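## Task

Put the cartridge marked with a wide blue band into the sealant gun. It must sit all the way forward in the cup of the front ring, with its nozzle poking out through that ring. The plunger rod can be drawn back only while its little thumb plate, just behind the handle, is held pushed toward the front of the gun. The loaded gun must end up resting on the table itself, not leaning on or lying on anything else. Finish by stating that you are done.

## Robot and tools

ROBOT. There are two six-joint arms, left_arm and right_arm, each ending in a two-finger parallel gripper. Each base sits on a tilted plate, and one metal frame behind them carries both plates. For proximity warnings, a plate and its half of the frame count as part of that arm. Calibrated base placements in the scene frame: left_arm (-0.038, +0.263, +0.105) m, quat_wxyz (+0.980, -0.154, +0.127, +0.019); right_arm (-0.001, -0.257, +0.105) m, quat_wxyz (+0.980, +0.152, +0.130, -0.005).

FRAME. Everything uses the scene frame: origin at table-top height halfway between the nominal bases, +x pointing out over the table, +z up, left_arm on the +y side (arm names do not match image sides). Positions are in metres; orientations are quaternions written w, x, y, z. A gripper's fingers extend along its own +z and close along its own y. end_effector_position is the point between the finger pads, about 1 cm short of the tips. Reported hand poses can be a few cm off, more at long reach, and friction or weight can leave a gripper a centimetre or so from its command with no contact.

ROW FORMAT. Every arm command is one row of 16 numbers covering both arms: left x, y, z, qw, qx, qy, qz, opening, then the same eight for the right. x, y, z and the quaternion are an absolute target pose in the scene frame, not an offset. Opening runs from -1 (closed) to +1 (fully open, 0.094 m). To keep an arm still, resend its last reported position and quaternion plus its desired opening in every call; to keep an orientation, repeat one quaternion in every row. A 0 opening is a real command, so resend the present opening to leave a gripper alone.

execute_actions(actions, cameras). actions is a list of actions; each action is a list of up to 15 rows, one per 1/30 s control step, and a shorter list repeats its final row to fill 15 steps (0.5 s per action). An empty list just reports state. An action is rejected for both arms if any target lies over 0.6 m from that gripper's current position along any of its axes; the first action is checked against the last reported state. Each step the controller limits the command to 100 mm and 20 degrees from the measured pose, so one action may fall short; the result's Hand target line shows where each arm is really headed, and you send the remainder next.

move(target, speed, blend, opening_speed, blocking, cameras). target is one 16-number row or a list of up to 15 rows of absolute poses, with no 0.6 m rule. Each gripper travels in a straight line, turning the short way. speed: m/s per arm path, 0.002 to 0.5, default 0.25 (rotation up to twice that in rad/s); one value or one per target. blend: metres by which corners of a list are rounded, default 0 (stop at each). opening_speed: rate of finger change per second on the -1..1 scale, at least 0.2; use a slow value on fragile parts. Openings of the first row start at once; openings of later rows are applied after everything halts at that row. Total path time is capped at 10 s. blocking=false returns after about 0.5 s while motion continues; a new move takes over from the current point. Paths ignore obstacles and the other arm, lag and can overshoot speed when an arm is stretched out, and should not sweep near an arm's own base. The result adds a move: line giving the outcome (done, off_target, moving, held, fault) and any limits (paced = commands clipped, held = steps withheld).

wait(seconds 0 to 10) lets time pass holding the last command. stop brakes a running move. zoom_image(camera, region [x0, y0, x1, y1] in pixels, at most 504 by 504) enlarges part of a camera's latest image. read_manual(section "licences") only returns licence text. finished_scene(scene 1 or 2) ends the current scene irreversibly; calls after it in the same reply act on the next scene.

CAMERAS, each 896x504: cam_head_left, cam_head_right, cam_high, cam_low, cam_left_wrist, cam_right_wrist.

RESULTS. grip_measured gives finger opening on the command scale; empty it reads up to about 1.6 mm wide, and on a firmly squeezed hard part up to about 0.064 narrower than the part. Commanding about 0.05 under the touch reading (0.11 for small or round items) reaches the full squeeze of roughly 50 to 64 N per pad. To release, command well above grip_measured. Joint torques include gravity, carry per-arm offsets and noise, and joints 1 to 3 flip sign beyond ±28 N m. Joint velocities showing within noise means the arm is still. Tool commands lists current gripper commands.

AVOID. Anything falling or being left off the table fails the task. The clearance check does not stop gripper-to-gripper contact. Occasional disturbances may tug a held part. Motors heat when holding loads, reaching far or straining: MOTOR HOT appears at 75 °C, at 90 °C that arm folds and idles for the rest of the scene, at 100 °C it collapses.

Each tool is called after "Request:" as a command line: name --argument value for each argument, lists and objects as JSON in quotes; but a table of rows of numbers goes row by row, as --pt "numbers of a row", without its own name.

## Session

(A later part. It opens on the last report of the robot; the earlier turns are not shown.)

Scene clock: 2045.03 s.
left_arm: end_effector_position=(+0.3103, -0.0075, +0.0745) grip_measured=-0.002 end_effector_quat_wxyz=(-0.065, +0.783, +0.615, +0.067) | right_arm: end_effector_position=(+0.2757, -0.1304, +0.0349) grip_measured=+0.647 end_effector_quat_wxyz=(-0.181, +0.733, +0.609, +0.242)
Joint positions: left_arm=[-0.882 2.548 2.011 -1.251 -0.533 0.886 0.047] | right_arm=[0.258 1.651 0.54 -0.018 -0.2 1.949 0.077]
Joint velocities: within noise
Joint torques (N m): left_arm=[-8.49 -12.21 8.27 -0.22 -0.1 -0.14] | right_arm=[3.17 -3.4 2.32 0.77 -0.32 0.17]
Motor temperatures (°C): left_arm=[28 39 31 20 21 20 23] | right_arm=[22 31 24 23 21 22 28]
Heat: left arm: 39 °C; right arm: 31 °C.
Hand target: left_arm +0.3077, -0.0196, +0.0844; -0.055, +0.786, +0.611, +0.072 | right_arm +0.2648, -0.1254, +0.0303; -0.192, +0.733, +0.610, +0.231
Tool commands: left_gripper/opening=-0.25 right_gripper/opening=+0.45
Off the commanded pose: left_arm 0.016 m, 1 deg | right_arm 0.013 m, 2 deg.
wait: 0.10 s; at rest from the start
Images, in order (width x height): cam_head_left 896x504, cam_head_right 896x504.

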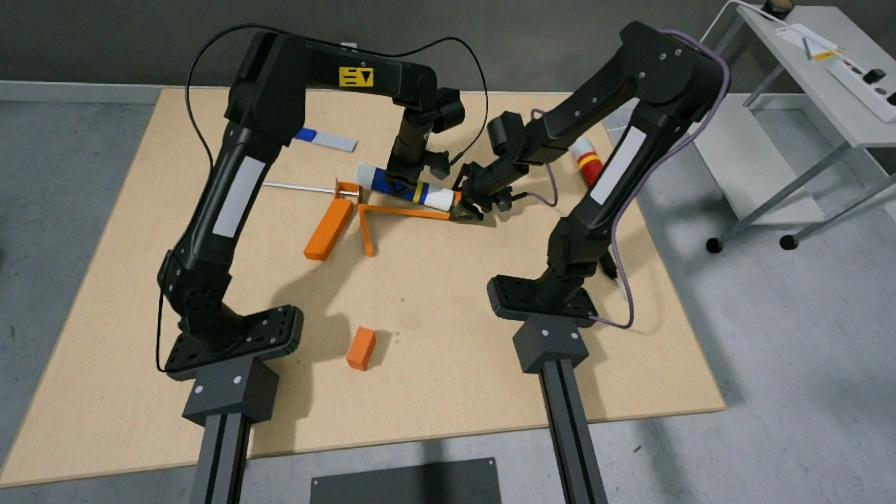

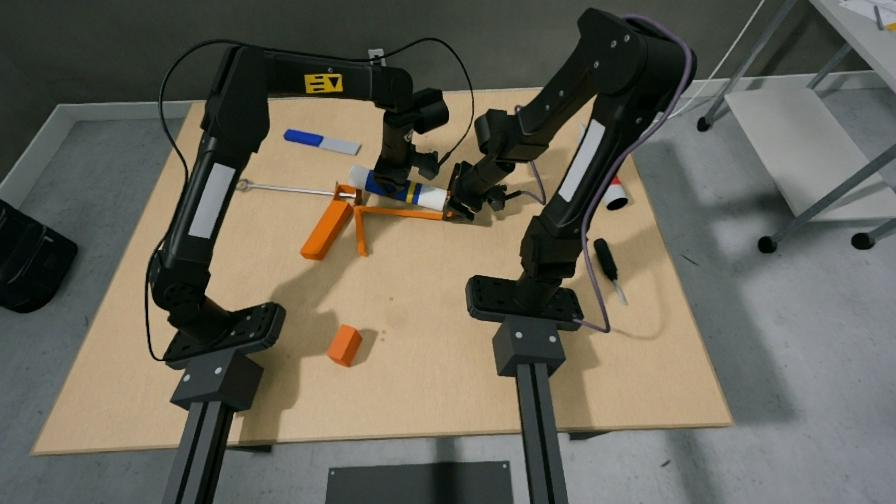

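Request:
move --pt "0.3035 -0.027 0.080 -0.0561 0.7863 0.6110 0.0722 -0.25 0.265 -0.125 0.030 -0.1923 0.7332 0.6099 0.2311 0.45" --speed 0.04 --cameras '["cam_right_wrist","cam_left_wrist","cam_high","cam_low"]'

Request:
zoom_image --camera "cam_high" --region '[390, 210, 530, 290]'

Request:
zoom_image --camera "cam_low" --region '[520, 220, 620, 280]'

Scene clock: 2069.13 s.
left_arm: end_effector_position=(+0.3075, -0.0121, +0.0699) grip_measured=-0.002 end_effector_quat_wxyz=(-0.067, +0.781, +0.617, +0.068) | right_arm: end_effector_position=(+0.2757, -0.1304, +0.0349) grip_measured=+0.647 end_effector_quat_wxyz=(-0.181, +0.733, +0.609, +0.242)
Joint positions: left_arm=[-0.889 2.569 2.024 -1.251 -0.533 0.87 0.047] | right_arm=[0.258 1.651 0.54 -0.018 -0.2 1.949 0.077]
Joint velocities: within noise
Joint torques (N m): left_arm=[-8.96 -12.25 8.16 -0.19 -0.07 -0.12] | right_arm=[3.18 -3.4 2.32 0.78 -0.32 0.17]
Motor temperatures (°C): left_arm=[29 39 31 20 21 20 23] | right_arm=[22 31 24 23 21 22 28]
Heat: left arm: 39 °C; right arm: 31 °C.
Hand target: left_arm +0.3032, -0.0265, +0.0800; -0.055, +0.786, +0.611, +0.072 | right_arm +0.2648, -0.1254, +0.0303; -0.192, +0.733, +0.610, +0.231
Off the commanded pose: left_arm 0.018 m, 2 deg | right_arm 0.013 m, 2 deg.
move: off_target (left_arm, right_arm)
Images, in order (width x height): cam_high 896x504, cam_low 896x504, cam_left_wrist 896x504, cam_right_wrist 896x504.

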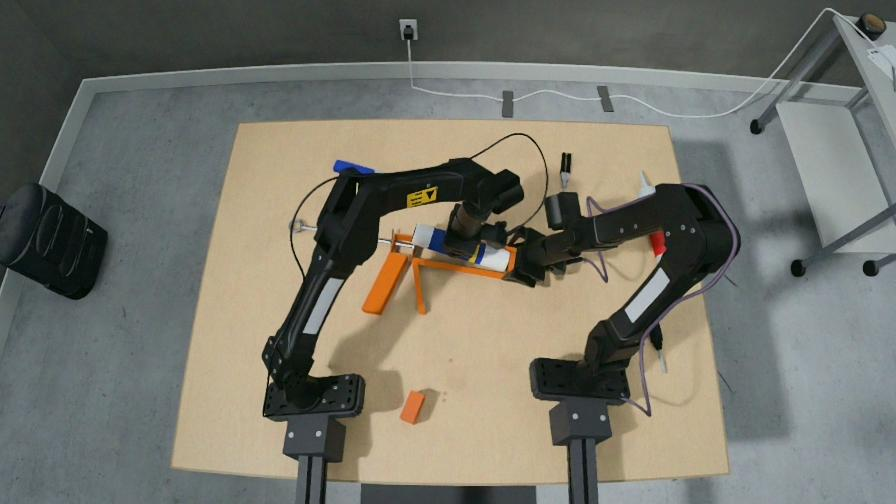

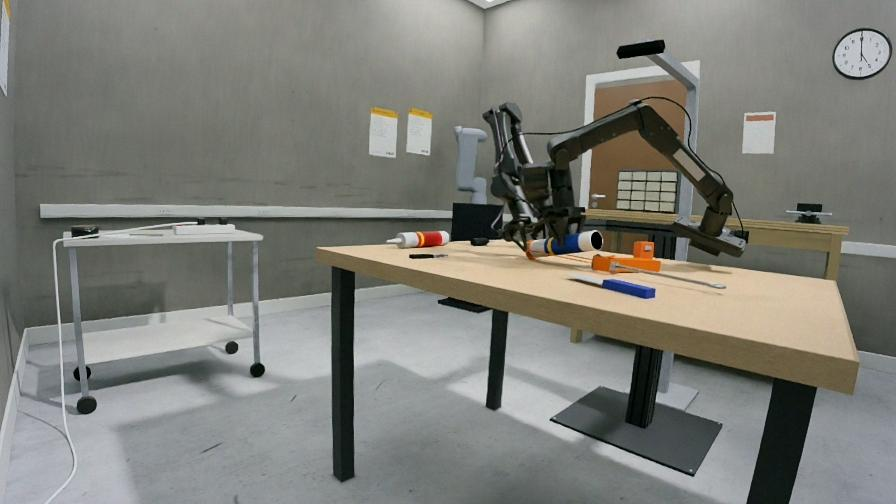

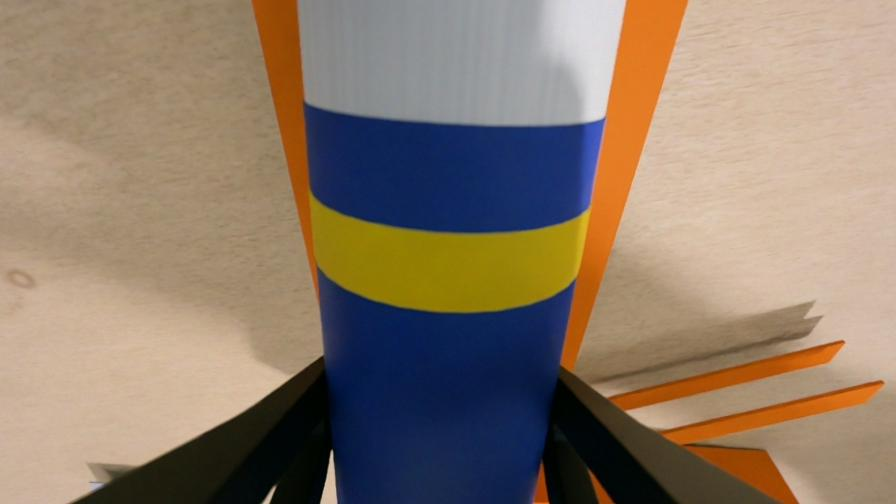

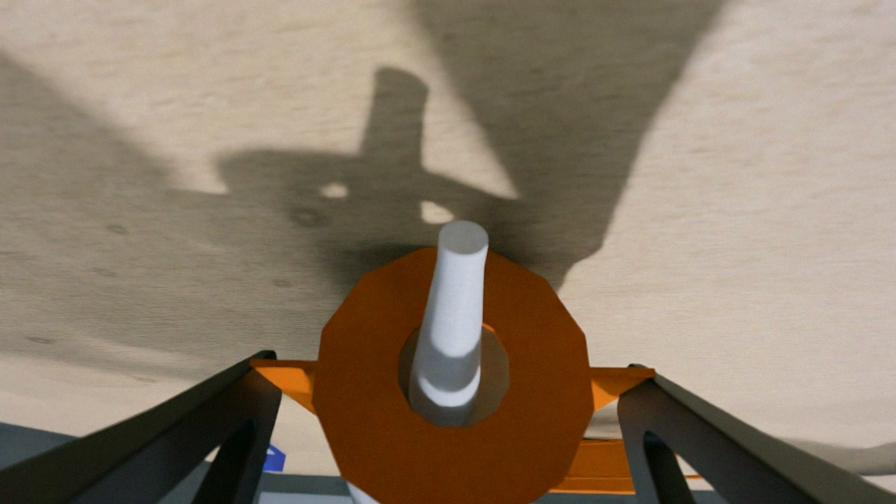

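Scaled by 3.600 from the camera's 896x504 image, which has a finer 1280x720 frame.

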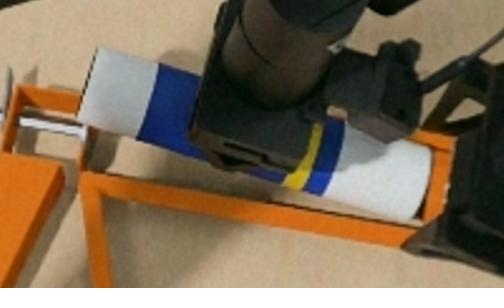

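Scaled by 5.040 from the camera's 896x504 image, which has a finer 1280x720 frame.

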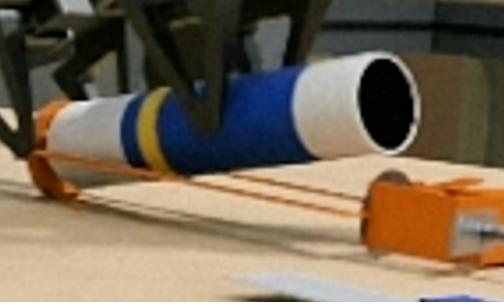

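Request:
move --pt "0.3015 -0.035 0.079 -0.0561 0.7863 0.6110 0.0722 -0.25 0.265 -0.125 0.030 -0.1923 0.7332 0.6099 0.2311 0.45" --speed 0.04 --cameras '["cam_right_wrist","cam_left_wrist","cam_high","cam_low"]'

Request:
zoom_image --camera "cam_high" --region '[390, 210, 530, 290]'

Request:
zoom_image --camera "cam_low" --region '[520, 220, 620, 280]'

Scene clock: 2076.43 s.
left_arm: end_effector_position=(+0.3056, -0.0198, +0.0678) grip_measured=-0.002 end_effector_quat_wxyz=(-0.068, +0.782, +0.616, +0.069) | right_arm: end_effector_position=(+0.2757, -0.1304, +0.0349) grip_measured=+0.647 end_effector_quat_wxyz=(-0.181, +0.733, +0.609, +0.242)
Joint positions: left_arm=[-0.901 2.602 2.065 -1.269 -0.533 0.86 0.047] | right_arm=[0.258 1.651 0.54 -0.018 -0.2 1.949 0.077]
Joint velocities: within noise
Joint torques (N m): left_arm=[-9.05 -12.53 8.35 -0.22 -0.05 -0.16] | right_arm=[3.18 -3.41 2.32 0.78 -0.32 0.17]
Motor temperatures (°C): left_arm=[29 39 31 20 21 20 23] | right_arm=[22 31 24 23 21 22 28]
Heat: left arm: 39 °C; right arm: 31 °C.
Hand target: left_arm +0.3011, -0.0345, +0.0789; -0.055, +0.786, +0.611, +0.072 | right_arm +0.2648, -0.1254, +0.0303; -0.192, +0.733, +0.610, +0.231
Off the commanded pose: left_arm 0.019 m, 2 deg | right_arm 0.013 m, 2 deg.
move: off_target (left_arm, right_arm)
Images, in order (width x height): cam_high 896x504, cam_low 896x504, cam_left_wrist 896x504, cam_right_wrist 896x504.

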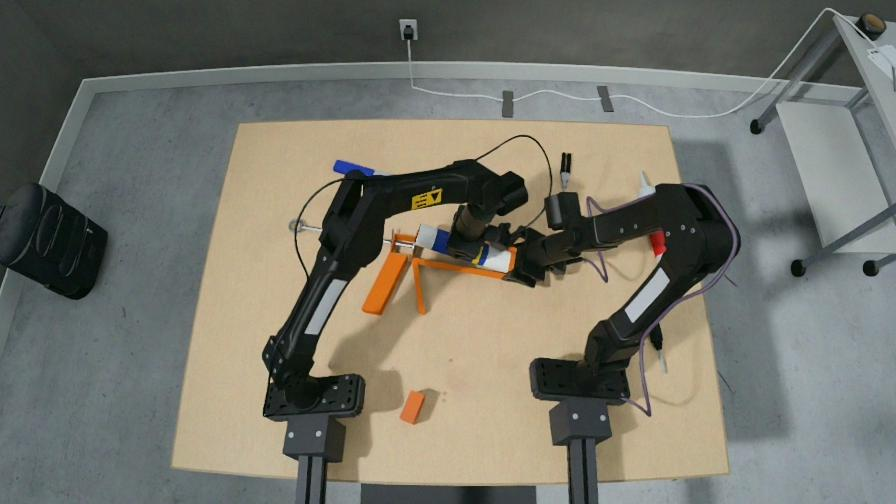

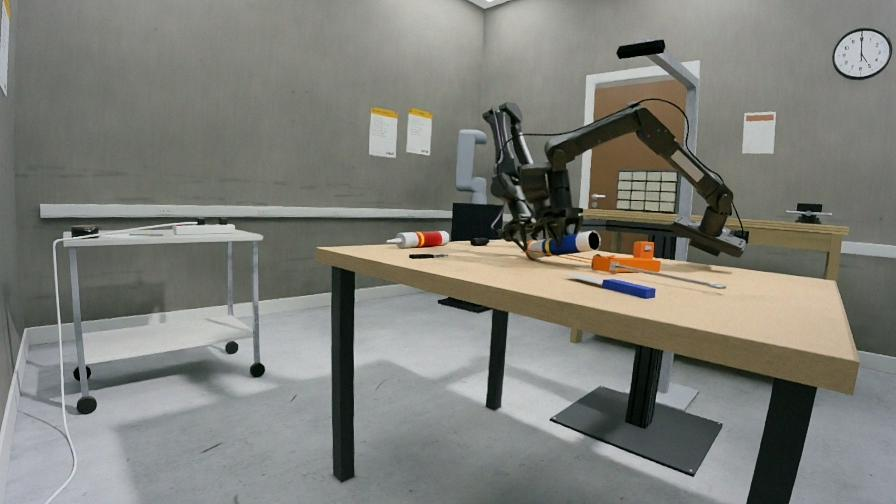

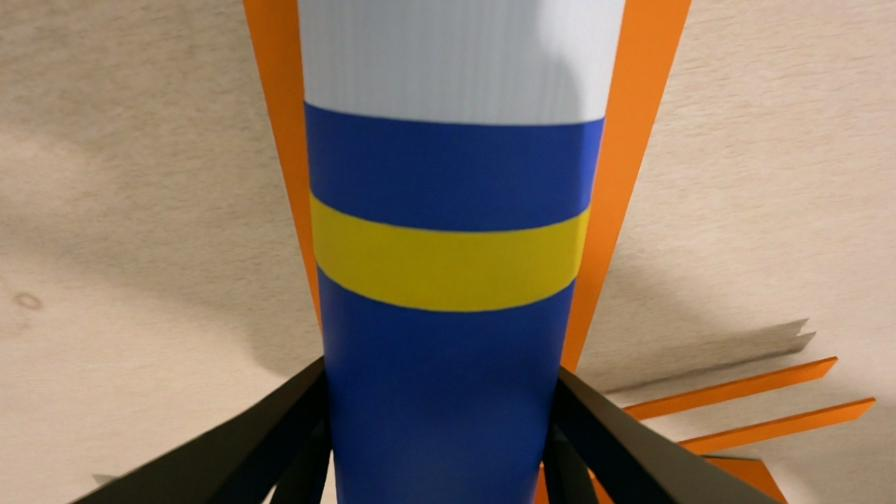

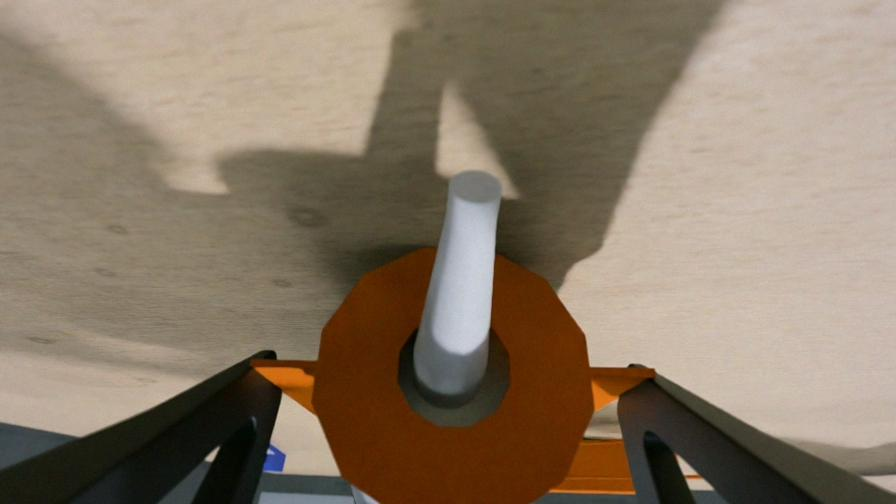

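Scaled by 3.600 from the camera's 896x504 image, which has a finer 1280x720 frame.

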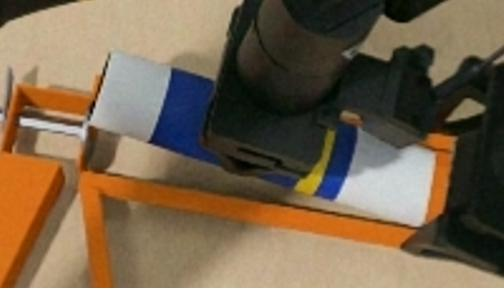

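Scaled by 5.040 from the camera's 896x504 image, which has a finer 1280x720 frame.

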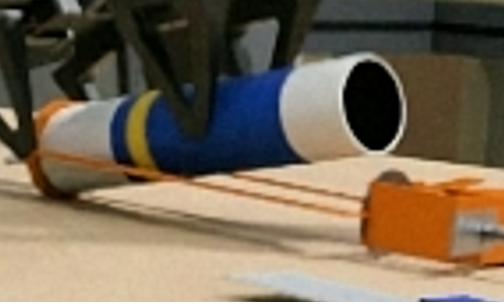

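Request:
move --pt "0.3010 -0.040 0.078 -0.0561 0.7863 0.6110 0.0722 -0.25 0.265 -0.125 0.030 -0.1923 0.7332 0.6099 0.2311 0.45" --speed 0.04 --cameras '["cam_right_wrist","cam_left_wrist","cam_high","cam_low"]'

Request:
zoom_image --camera "cam_high" --region '[390, 210, 530, 290]'

Request:
zoom_image --camera "cam_low" --region '[520, 220, 620, 280]'

Scene clock: 2090.13 s.
left_arm: end_effector_position=(+0.3053, -0.0218, +0.0671) grip_measured=-0.002 end_effector_quat_wxyz=(-0.072, +0.782, +0.615, +0.069) | right_arm: end_effector_position=(+0.2757, -0.1304, +0.0349) grip_measured=+0.647 end_effector_quat_wxyz=(-0.181, +0.733, +0.609, +0.242)
Joint positions: left_arm=[-0.903 2.622 2.097 -1.291 -0.532 0.854 0.047] | right_arm=[0.258 1.651 0.54 -0.018 -0.2 1.949 0.077]
Joint velocities: within noise
Joint torques (N m): left_arm=[-9.47 -12.52 8.42 -0.14 -0.04 -0.17] | right_arm=[3.17 -3.41 2.32 0.77 -0.32 0.18]
Motor temperatures (°C): left_arm=[29 42 30 20 20 20 23] | right_arm=[22 31 24 23 21 22 28]
Heat: left arm: 42 °C; right arm: 31 °C.
Hand target: left_arm +0.3005, -0.0393, +0.0779; -0.055, +0.786, +0.611, +0.072 | right_arm +0.2648, -0.1254, +0.0303; -0.192, +0.733, +0.610, +0.231
Off the commanded pose: left_arm 0.022 m, 2 deg | right_arm 0.013 m, 2 deg.
move: off_target (left_arm, right_arm)
Images, in order (width x height): cam_high 896x504, cam_low 896x504, cam_left_wrist 896x504, cam_right_wrist 896x504.

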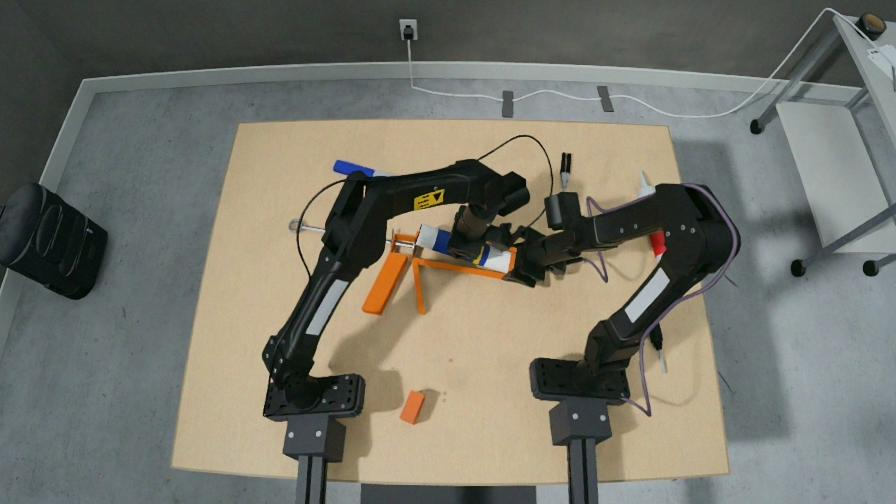

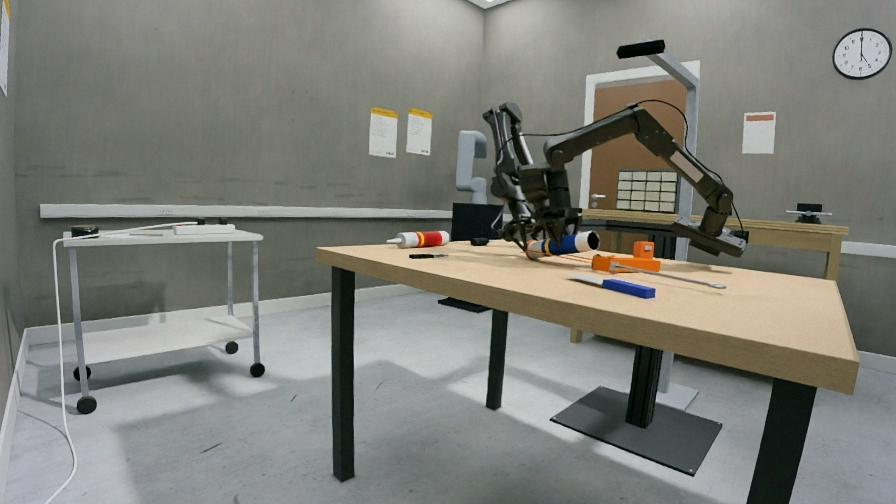

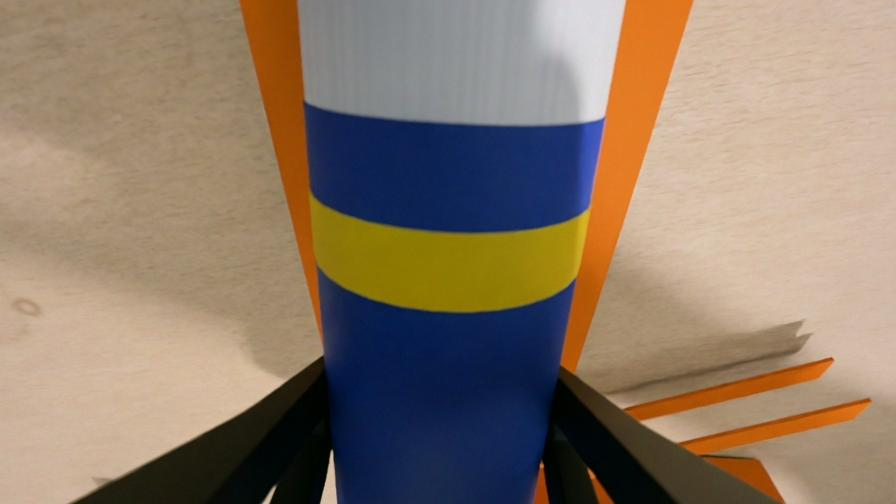

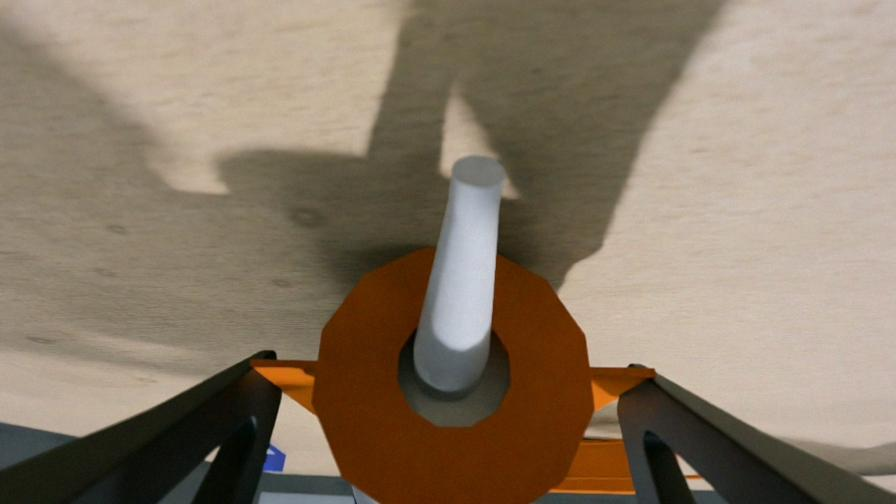

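Scaled by 3.600 from the camera's 896x504 image, which has a finer 1280x720 frame.

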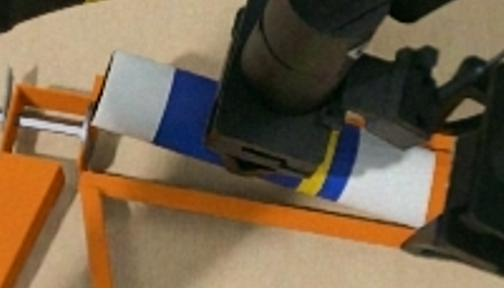

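Scaled by 5.040 from the camera's 896x504 image, which has a finer 1280x720 frame.

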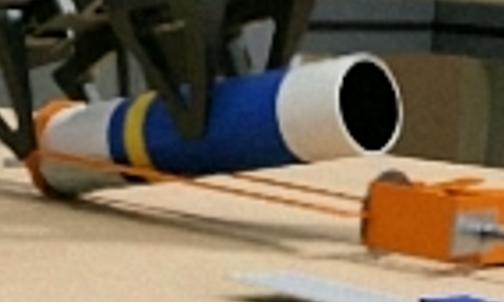

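Request:
move --pt "0.3010 -0.038 0.068 -0.0241 0.7890 0.6131 0.0310 -0.25 0.265 -0.125 0.030 -0.1923 0.7332 0.6099 0.2311 0.45" --speed 0.04 --cameras '["cam_right_wrist","cam_left_wrist","cam_high","cam_low"]'

Request:
zoom_image --camera "cam_high" --region '[390, 210, 530, 290]'

Request:
zoom_image --camera "cam_low" --region '[520, 220, 620, 280]'

Scene clock: 2103.77 s.
left_arm: end_effector_position=(+0.3029, -0.0228, +0.0515) grip_measured=-0.002 end_effector_quat_wxyz=(-0.058, +0.786, +0.613, +0.064) | right_arm: end_effector_position=(+0.2757, -0.1304, +0.0349) grip_measured=+0.647 end_effector_quat_wxyz=(-0.181, +0.734, +0.608, +0.242)
Joint positions: left_arm=[-0.892 2.594 1.991 -1.171 -0.525 0.892 0.047] | right_arm=[0.258 1.651 0.54 -0.018 -0.2 1.949 0.077]
Joint velocities: within noise
Joint torques (N m): left_arm=[-6.99 -17.46 4.04 0.32 0.6 0.24] | right_arm=[3.18 -3.4 2.32 0.77 -0.32 0.17]
Motor temperatures (°C): left_arm=[29 44 31 20 21 20 23] | right_arm=[22 31 24 23 21 22 28]
Heat: left arm: 44 °C; right arm: 31 °C.
Hand target: left_arm +0.3010, -0.0378, +0.0684; -0.026, +0.789, +0.612, +0.032 | right_arm +0.2648, -0.1254, +0.0303; -0.192, +0.733, +0.610, +0.231
Off the commanded pose: left_arm 0.023 m, 5 deg | right_arm 0.013 m, 2 deg.
move: off_target (left_arm, right_arm)
Images, in order (width x height): cam_high 896x504, cam_low 896x504, cam_left_wrist 896x504, cam_right_wrist 896x504.

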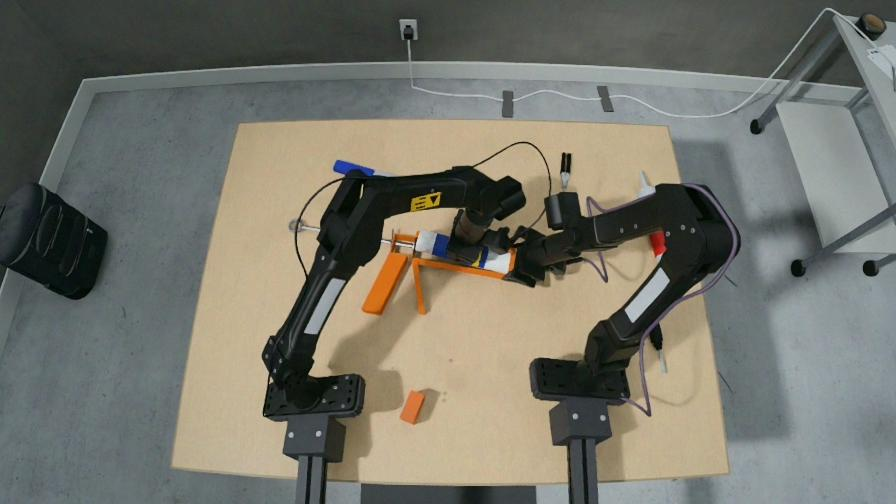

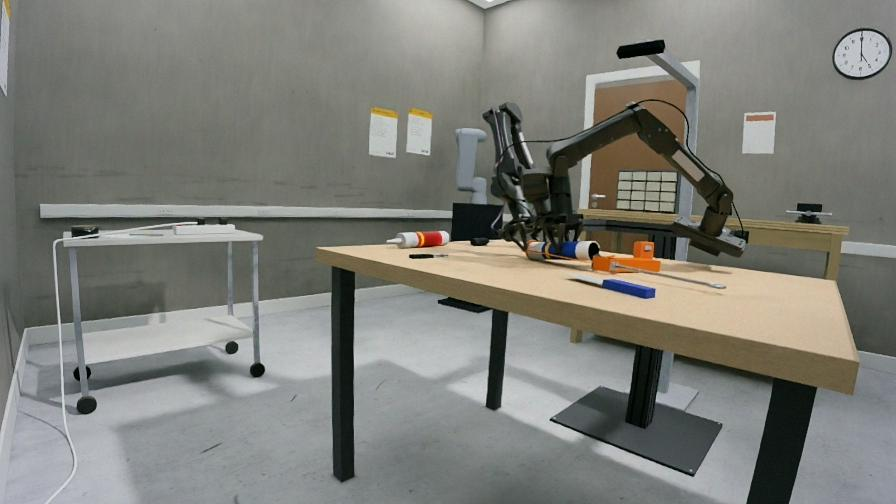

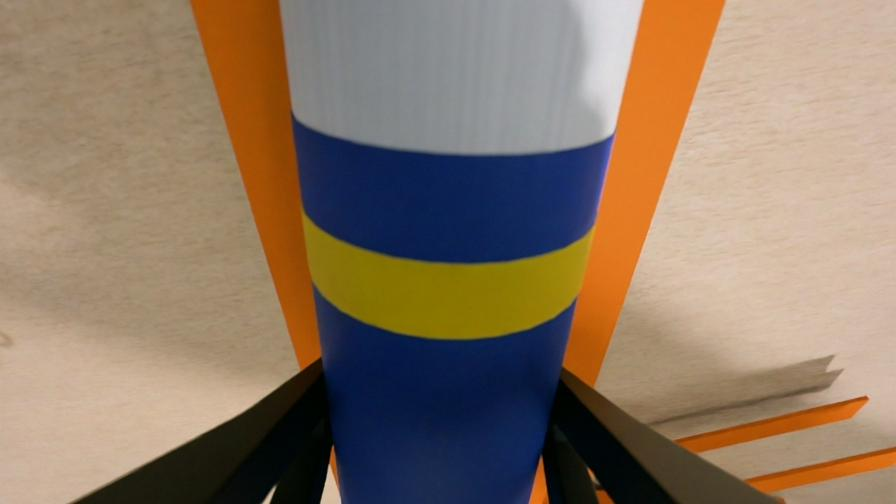

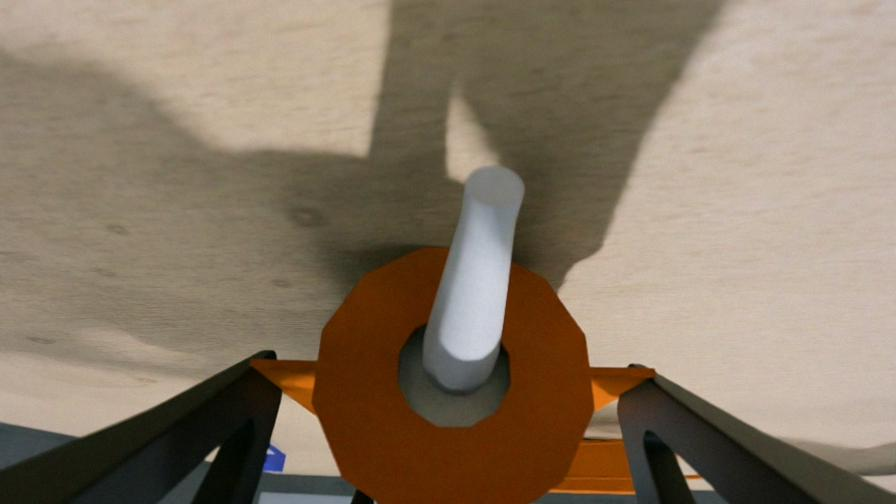

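Scaled by 3.600 from the camera's 896x504 image, which has a finer 1280x720 frame.

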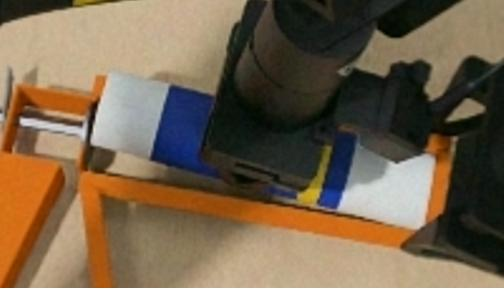

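Scaled by 5.040 from the camera's 896x504 image, which has a finer 1280x720 frame.

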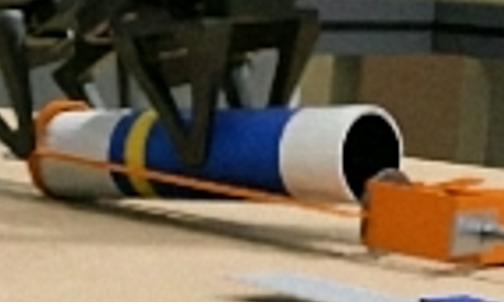

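Request:
move --pt "0.3010 -0.038 0.068 -0.0241 0.7890 0.6131 0.0310 0.15 0.265 -0.125 0.030 -0.1923 0.7332 0.6099 0.2311 0.45" --speed 0.04 --opening_speed 0.25 --cameras '["cam_right_wrist","cam_left_wrist","cam_high","cam_low"]'

Request:
zoom_image --camera "cam_high" --region '[390, 210, 530, 290]'

Request:
zoom_image --camera "cam_low" --region '[520, 220, 620, 280]'

Scene clock: 2133.80 s.
left_arm: end_effector_position=(+0.3008, -0.0325, +0.0536) grip_measured=+0.147 end_effector_quat_wxyz=(-0.042, +0.785, +0.616, +0.038) | right_arm: end_effector_position=(+0.2758, -0.1300, +0.0349) grip_measured=+0.647 end_effector_quat_wxyz=(-0.181, +0.734, +0.608, +0.243)
Joint positions: left_arm=[-0.892 2.583 1.986 -1.143 -0.474 0.903 0.054] | right_arm=[0.26 1.651 0.54 -0.017 -0.199 1.95 0.077]
Joint velocities: within noise
Joint torques (N m): left_arm=[-6.91 -16.66 3.97 0.15 0.14 0.14] | right_arm=[3.06 -3.45 2.32 0.76 -0.32 0.16]
Motor temperatures (°C): left_arm=[28 56 29 20 21 20 23] | right_arm=[22 31 24 23 21 22 28]
Heat: left arm: 56 °C; right arm: 31 °C.
Hand target: left_arm +0.3010, -0.0379, +0.0678; -0.025, +0.789, +0.613, +0.031 | right_arm +0.2649, -0.1254, +0.0303; -0.192, +0.733, +0.610, +0.231
Off the commanded pose: left_arm 0.015 m, 2 deg | right_arm 0.013 m, 2 deg.
move: off_target (left_arm, right_arm)
Images, in order (width x height): cam_high 896x504, cam_low 896x504, cam_left_wrist 896x504, cam_right_wrist 896x504.

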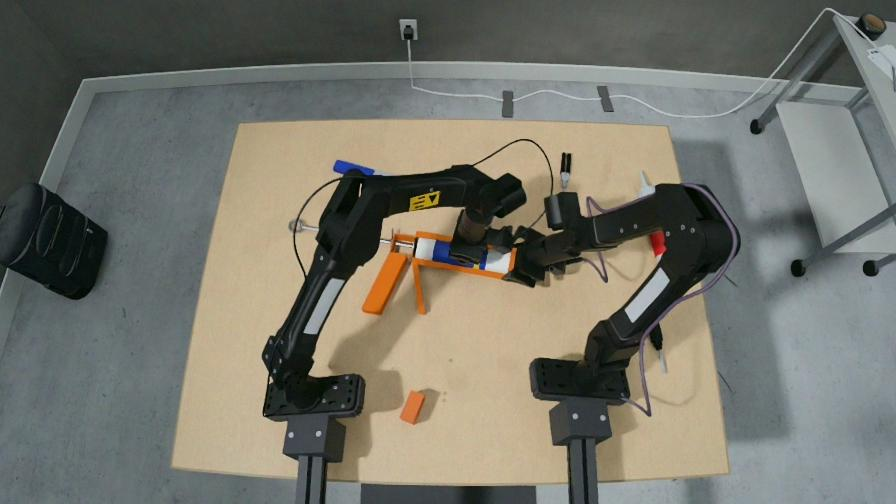

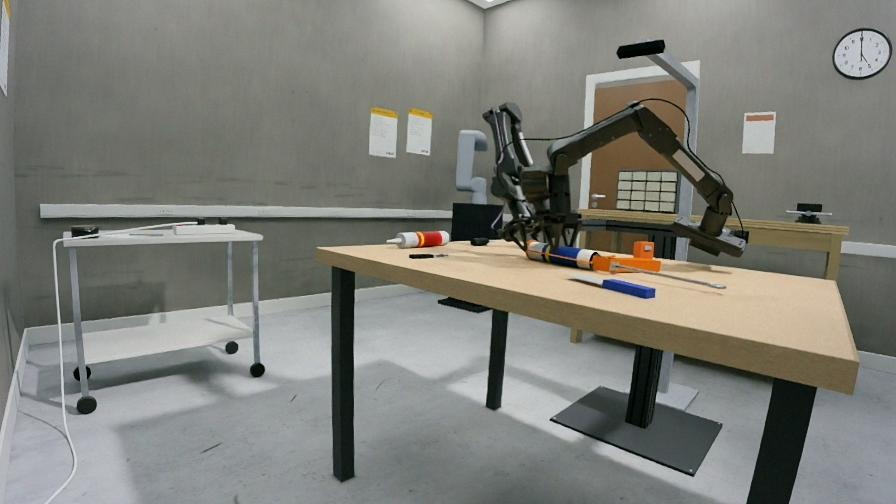

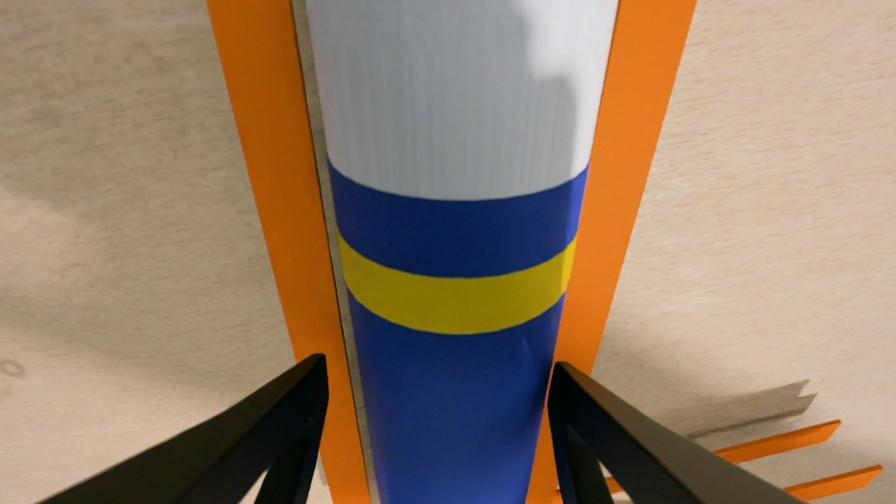

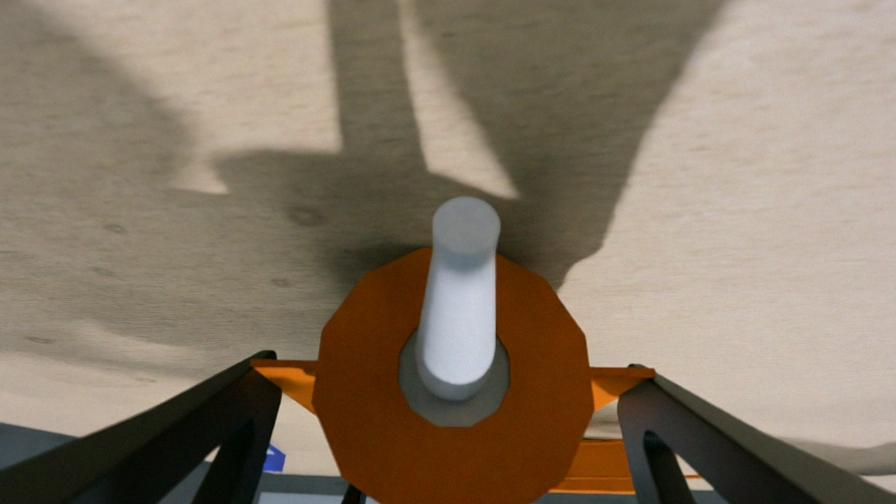

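Scaled by 3.600 from the camera's 896x504 image, which has a finer 1280x720 frame.

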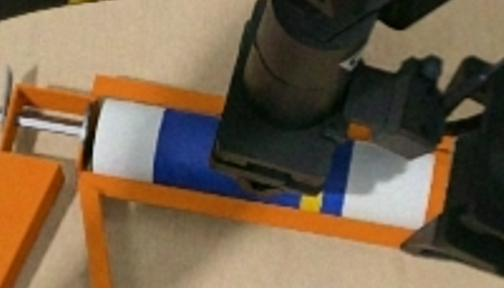

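Scaled by 5.040 from the camera's 896x504 image, which has a finer 1280x720 frame.

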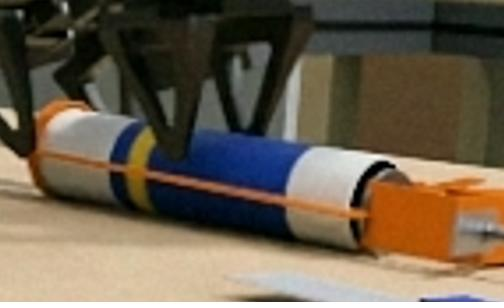

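Request:
move --pt "0.3010 -0.035 0.075 -0.0241 0.7890 0.6131 0.0310 0.45 0.265 -0.125 0.030 -0.1923 0.7332 0.6099 0.2311 0.45" --pt "0.3010 -0.02 0.15 -0.0241 0.7890 0.6131 0.0310 0.45 0.265 -0.125 0.030 -0.1923 0.7332 0.6099 0.2311 0.45" --pt "0.30 0.14 0.19 0 0.7934 0.6088 0 0.45 0.265 -0.125 0.030 -0.1923 0.7332 0.6099 0.2311 0.45" --speed '[0.04,0.08,0.12]' --opening_speed 1.0 --blend '[0,0.03,0]'

Request:
zoom_image --camera "cam_high" --region '[280, 200, 540, 300]'

Request:
zoom_image --camera "cam_low" --region '[520, 220, 620, 280]'

Scene clock: 2146.50 s.
left_arm: end_effector_position=(+0.3042, +0.1380, +0.1889) grip_measured=+0.447 end_effector_quat_wxyz=(-0.004, +0.791, +0.611, +0.008) | right_arm: end_effector_position=(+0.2758, -0.1300, +0.0349) grip_measured=+0.647 end_effector_quat_wxyz=(-0.181, +0.734, +0.608, +0.243)
Joint positions: left_arm=[-0.713 1.86 1.555 -1.272 -0.421 1.15 0.068] | right_arm=[0.26 1.651 0.54 -0.017 -0.199 1.95 0.077]
Joint velocities: within noise
Joint torques (N m): left_arm=[-3.54 -10.77 3.78 0.27 0.17 0.12] | right_arm=[3.04 -3.44 2.33 0.77 -0.33 0.16]
Motor temperatures (°C): left_arm=[28 55 28 20 21 20 22] | right_arm=[22 31 24 23 21 22 28]
Heat: left arm: 55 °C; right arm: 31 °C.
Hand target: left_arm +0.3001, +0.1400, +0.1899; +0.000, +0.793, +0.609, +0.000 | right_arm +0.2649, -0.1254, +0.0303; -0.192, +0.733, +0.610, +0.231
Off the commanded pose: left_arm 0.005 m, 1 deg | right_arm 0.013 m, 2 deg.
move: off_target (right_arm)

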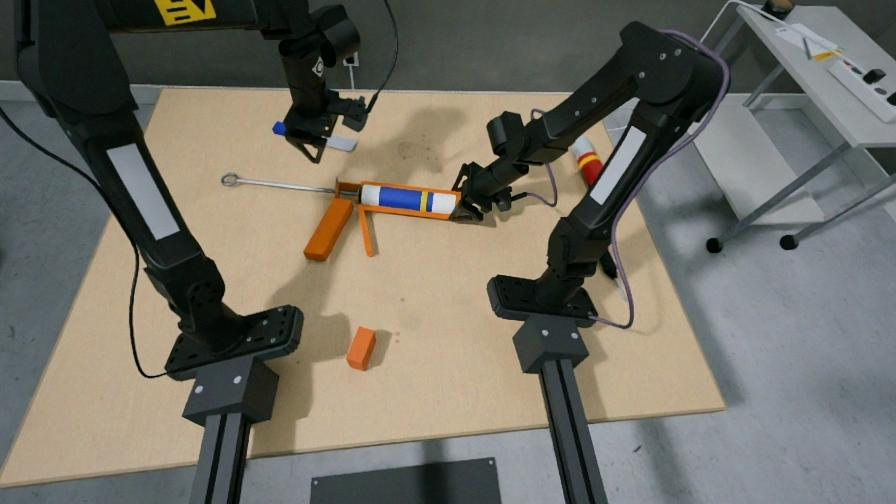

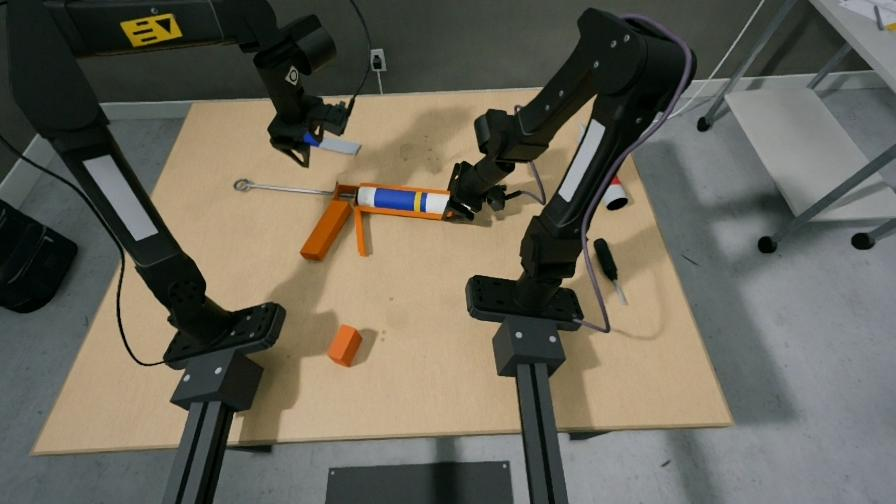

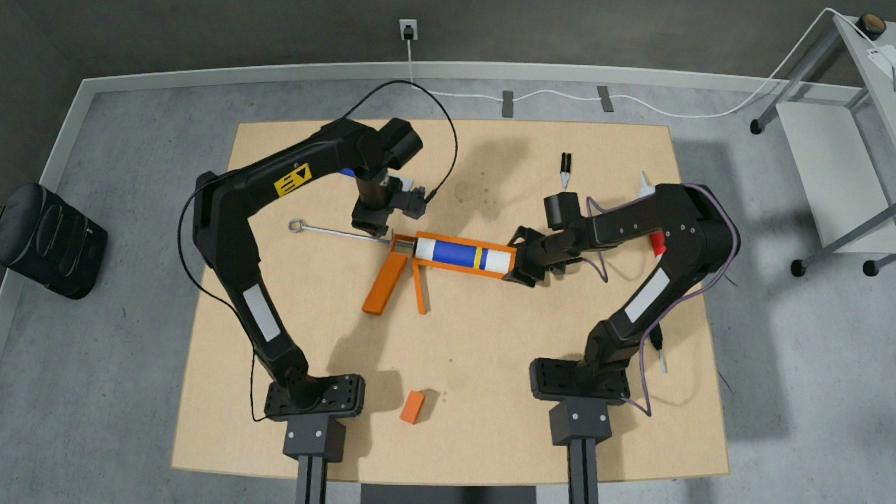

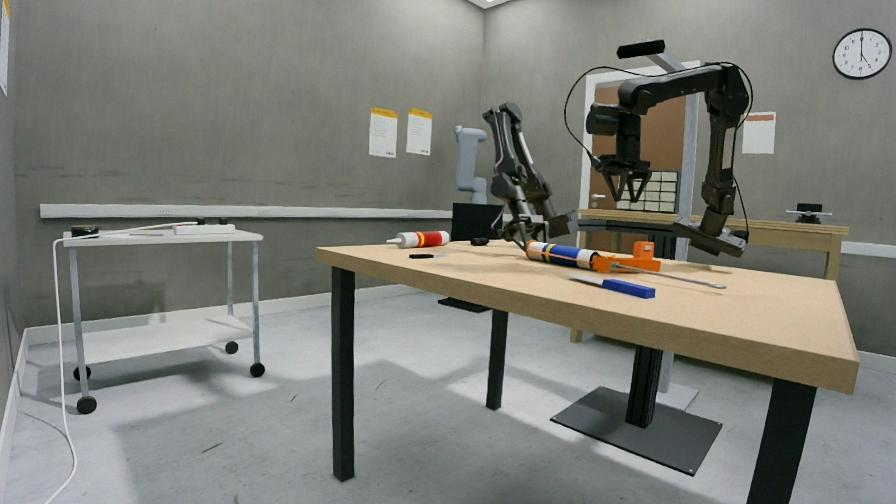

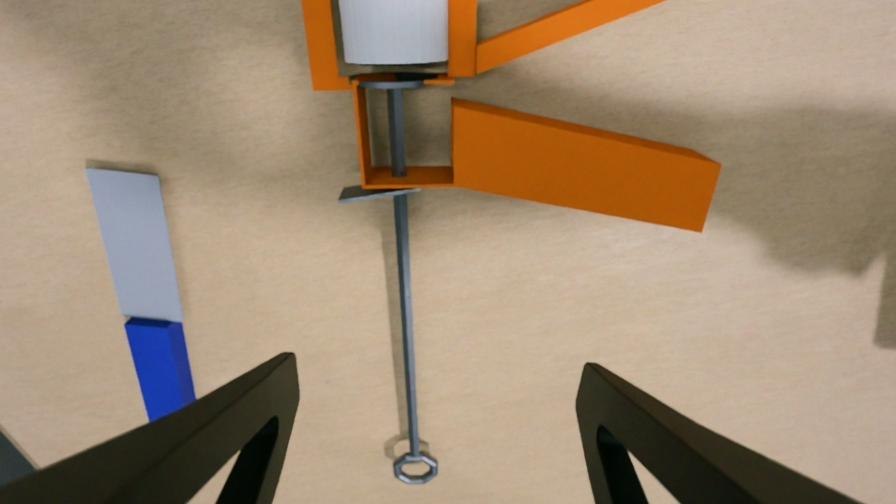

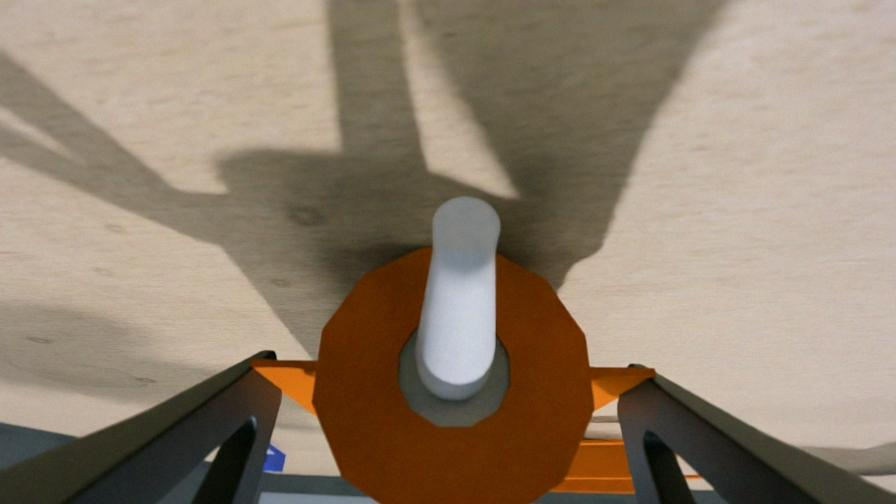

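Scaled by 1.938 from the camera's 896x504 image, which has a finer 1280x720 frame.

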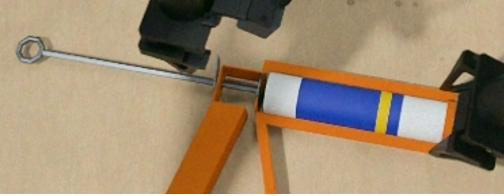

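Scaled by 5.040 from the camera's 896x504 image, which has a finer 1280x720 frame.

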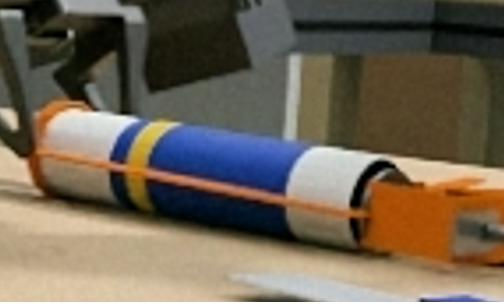

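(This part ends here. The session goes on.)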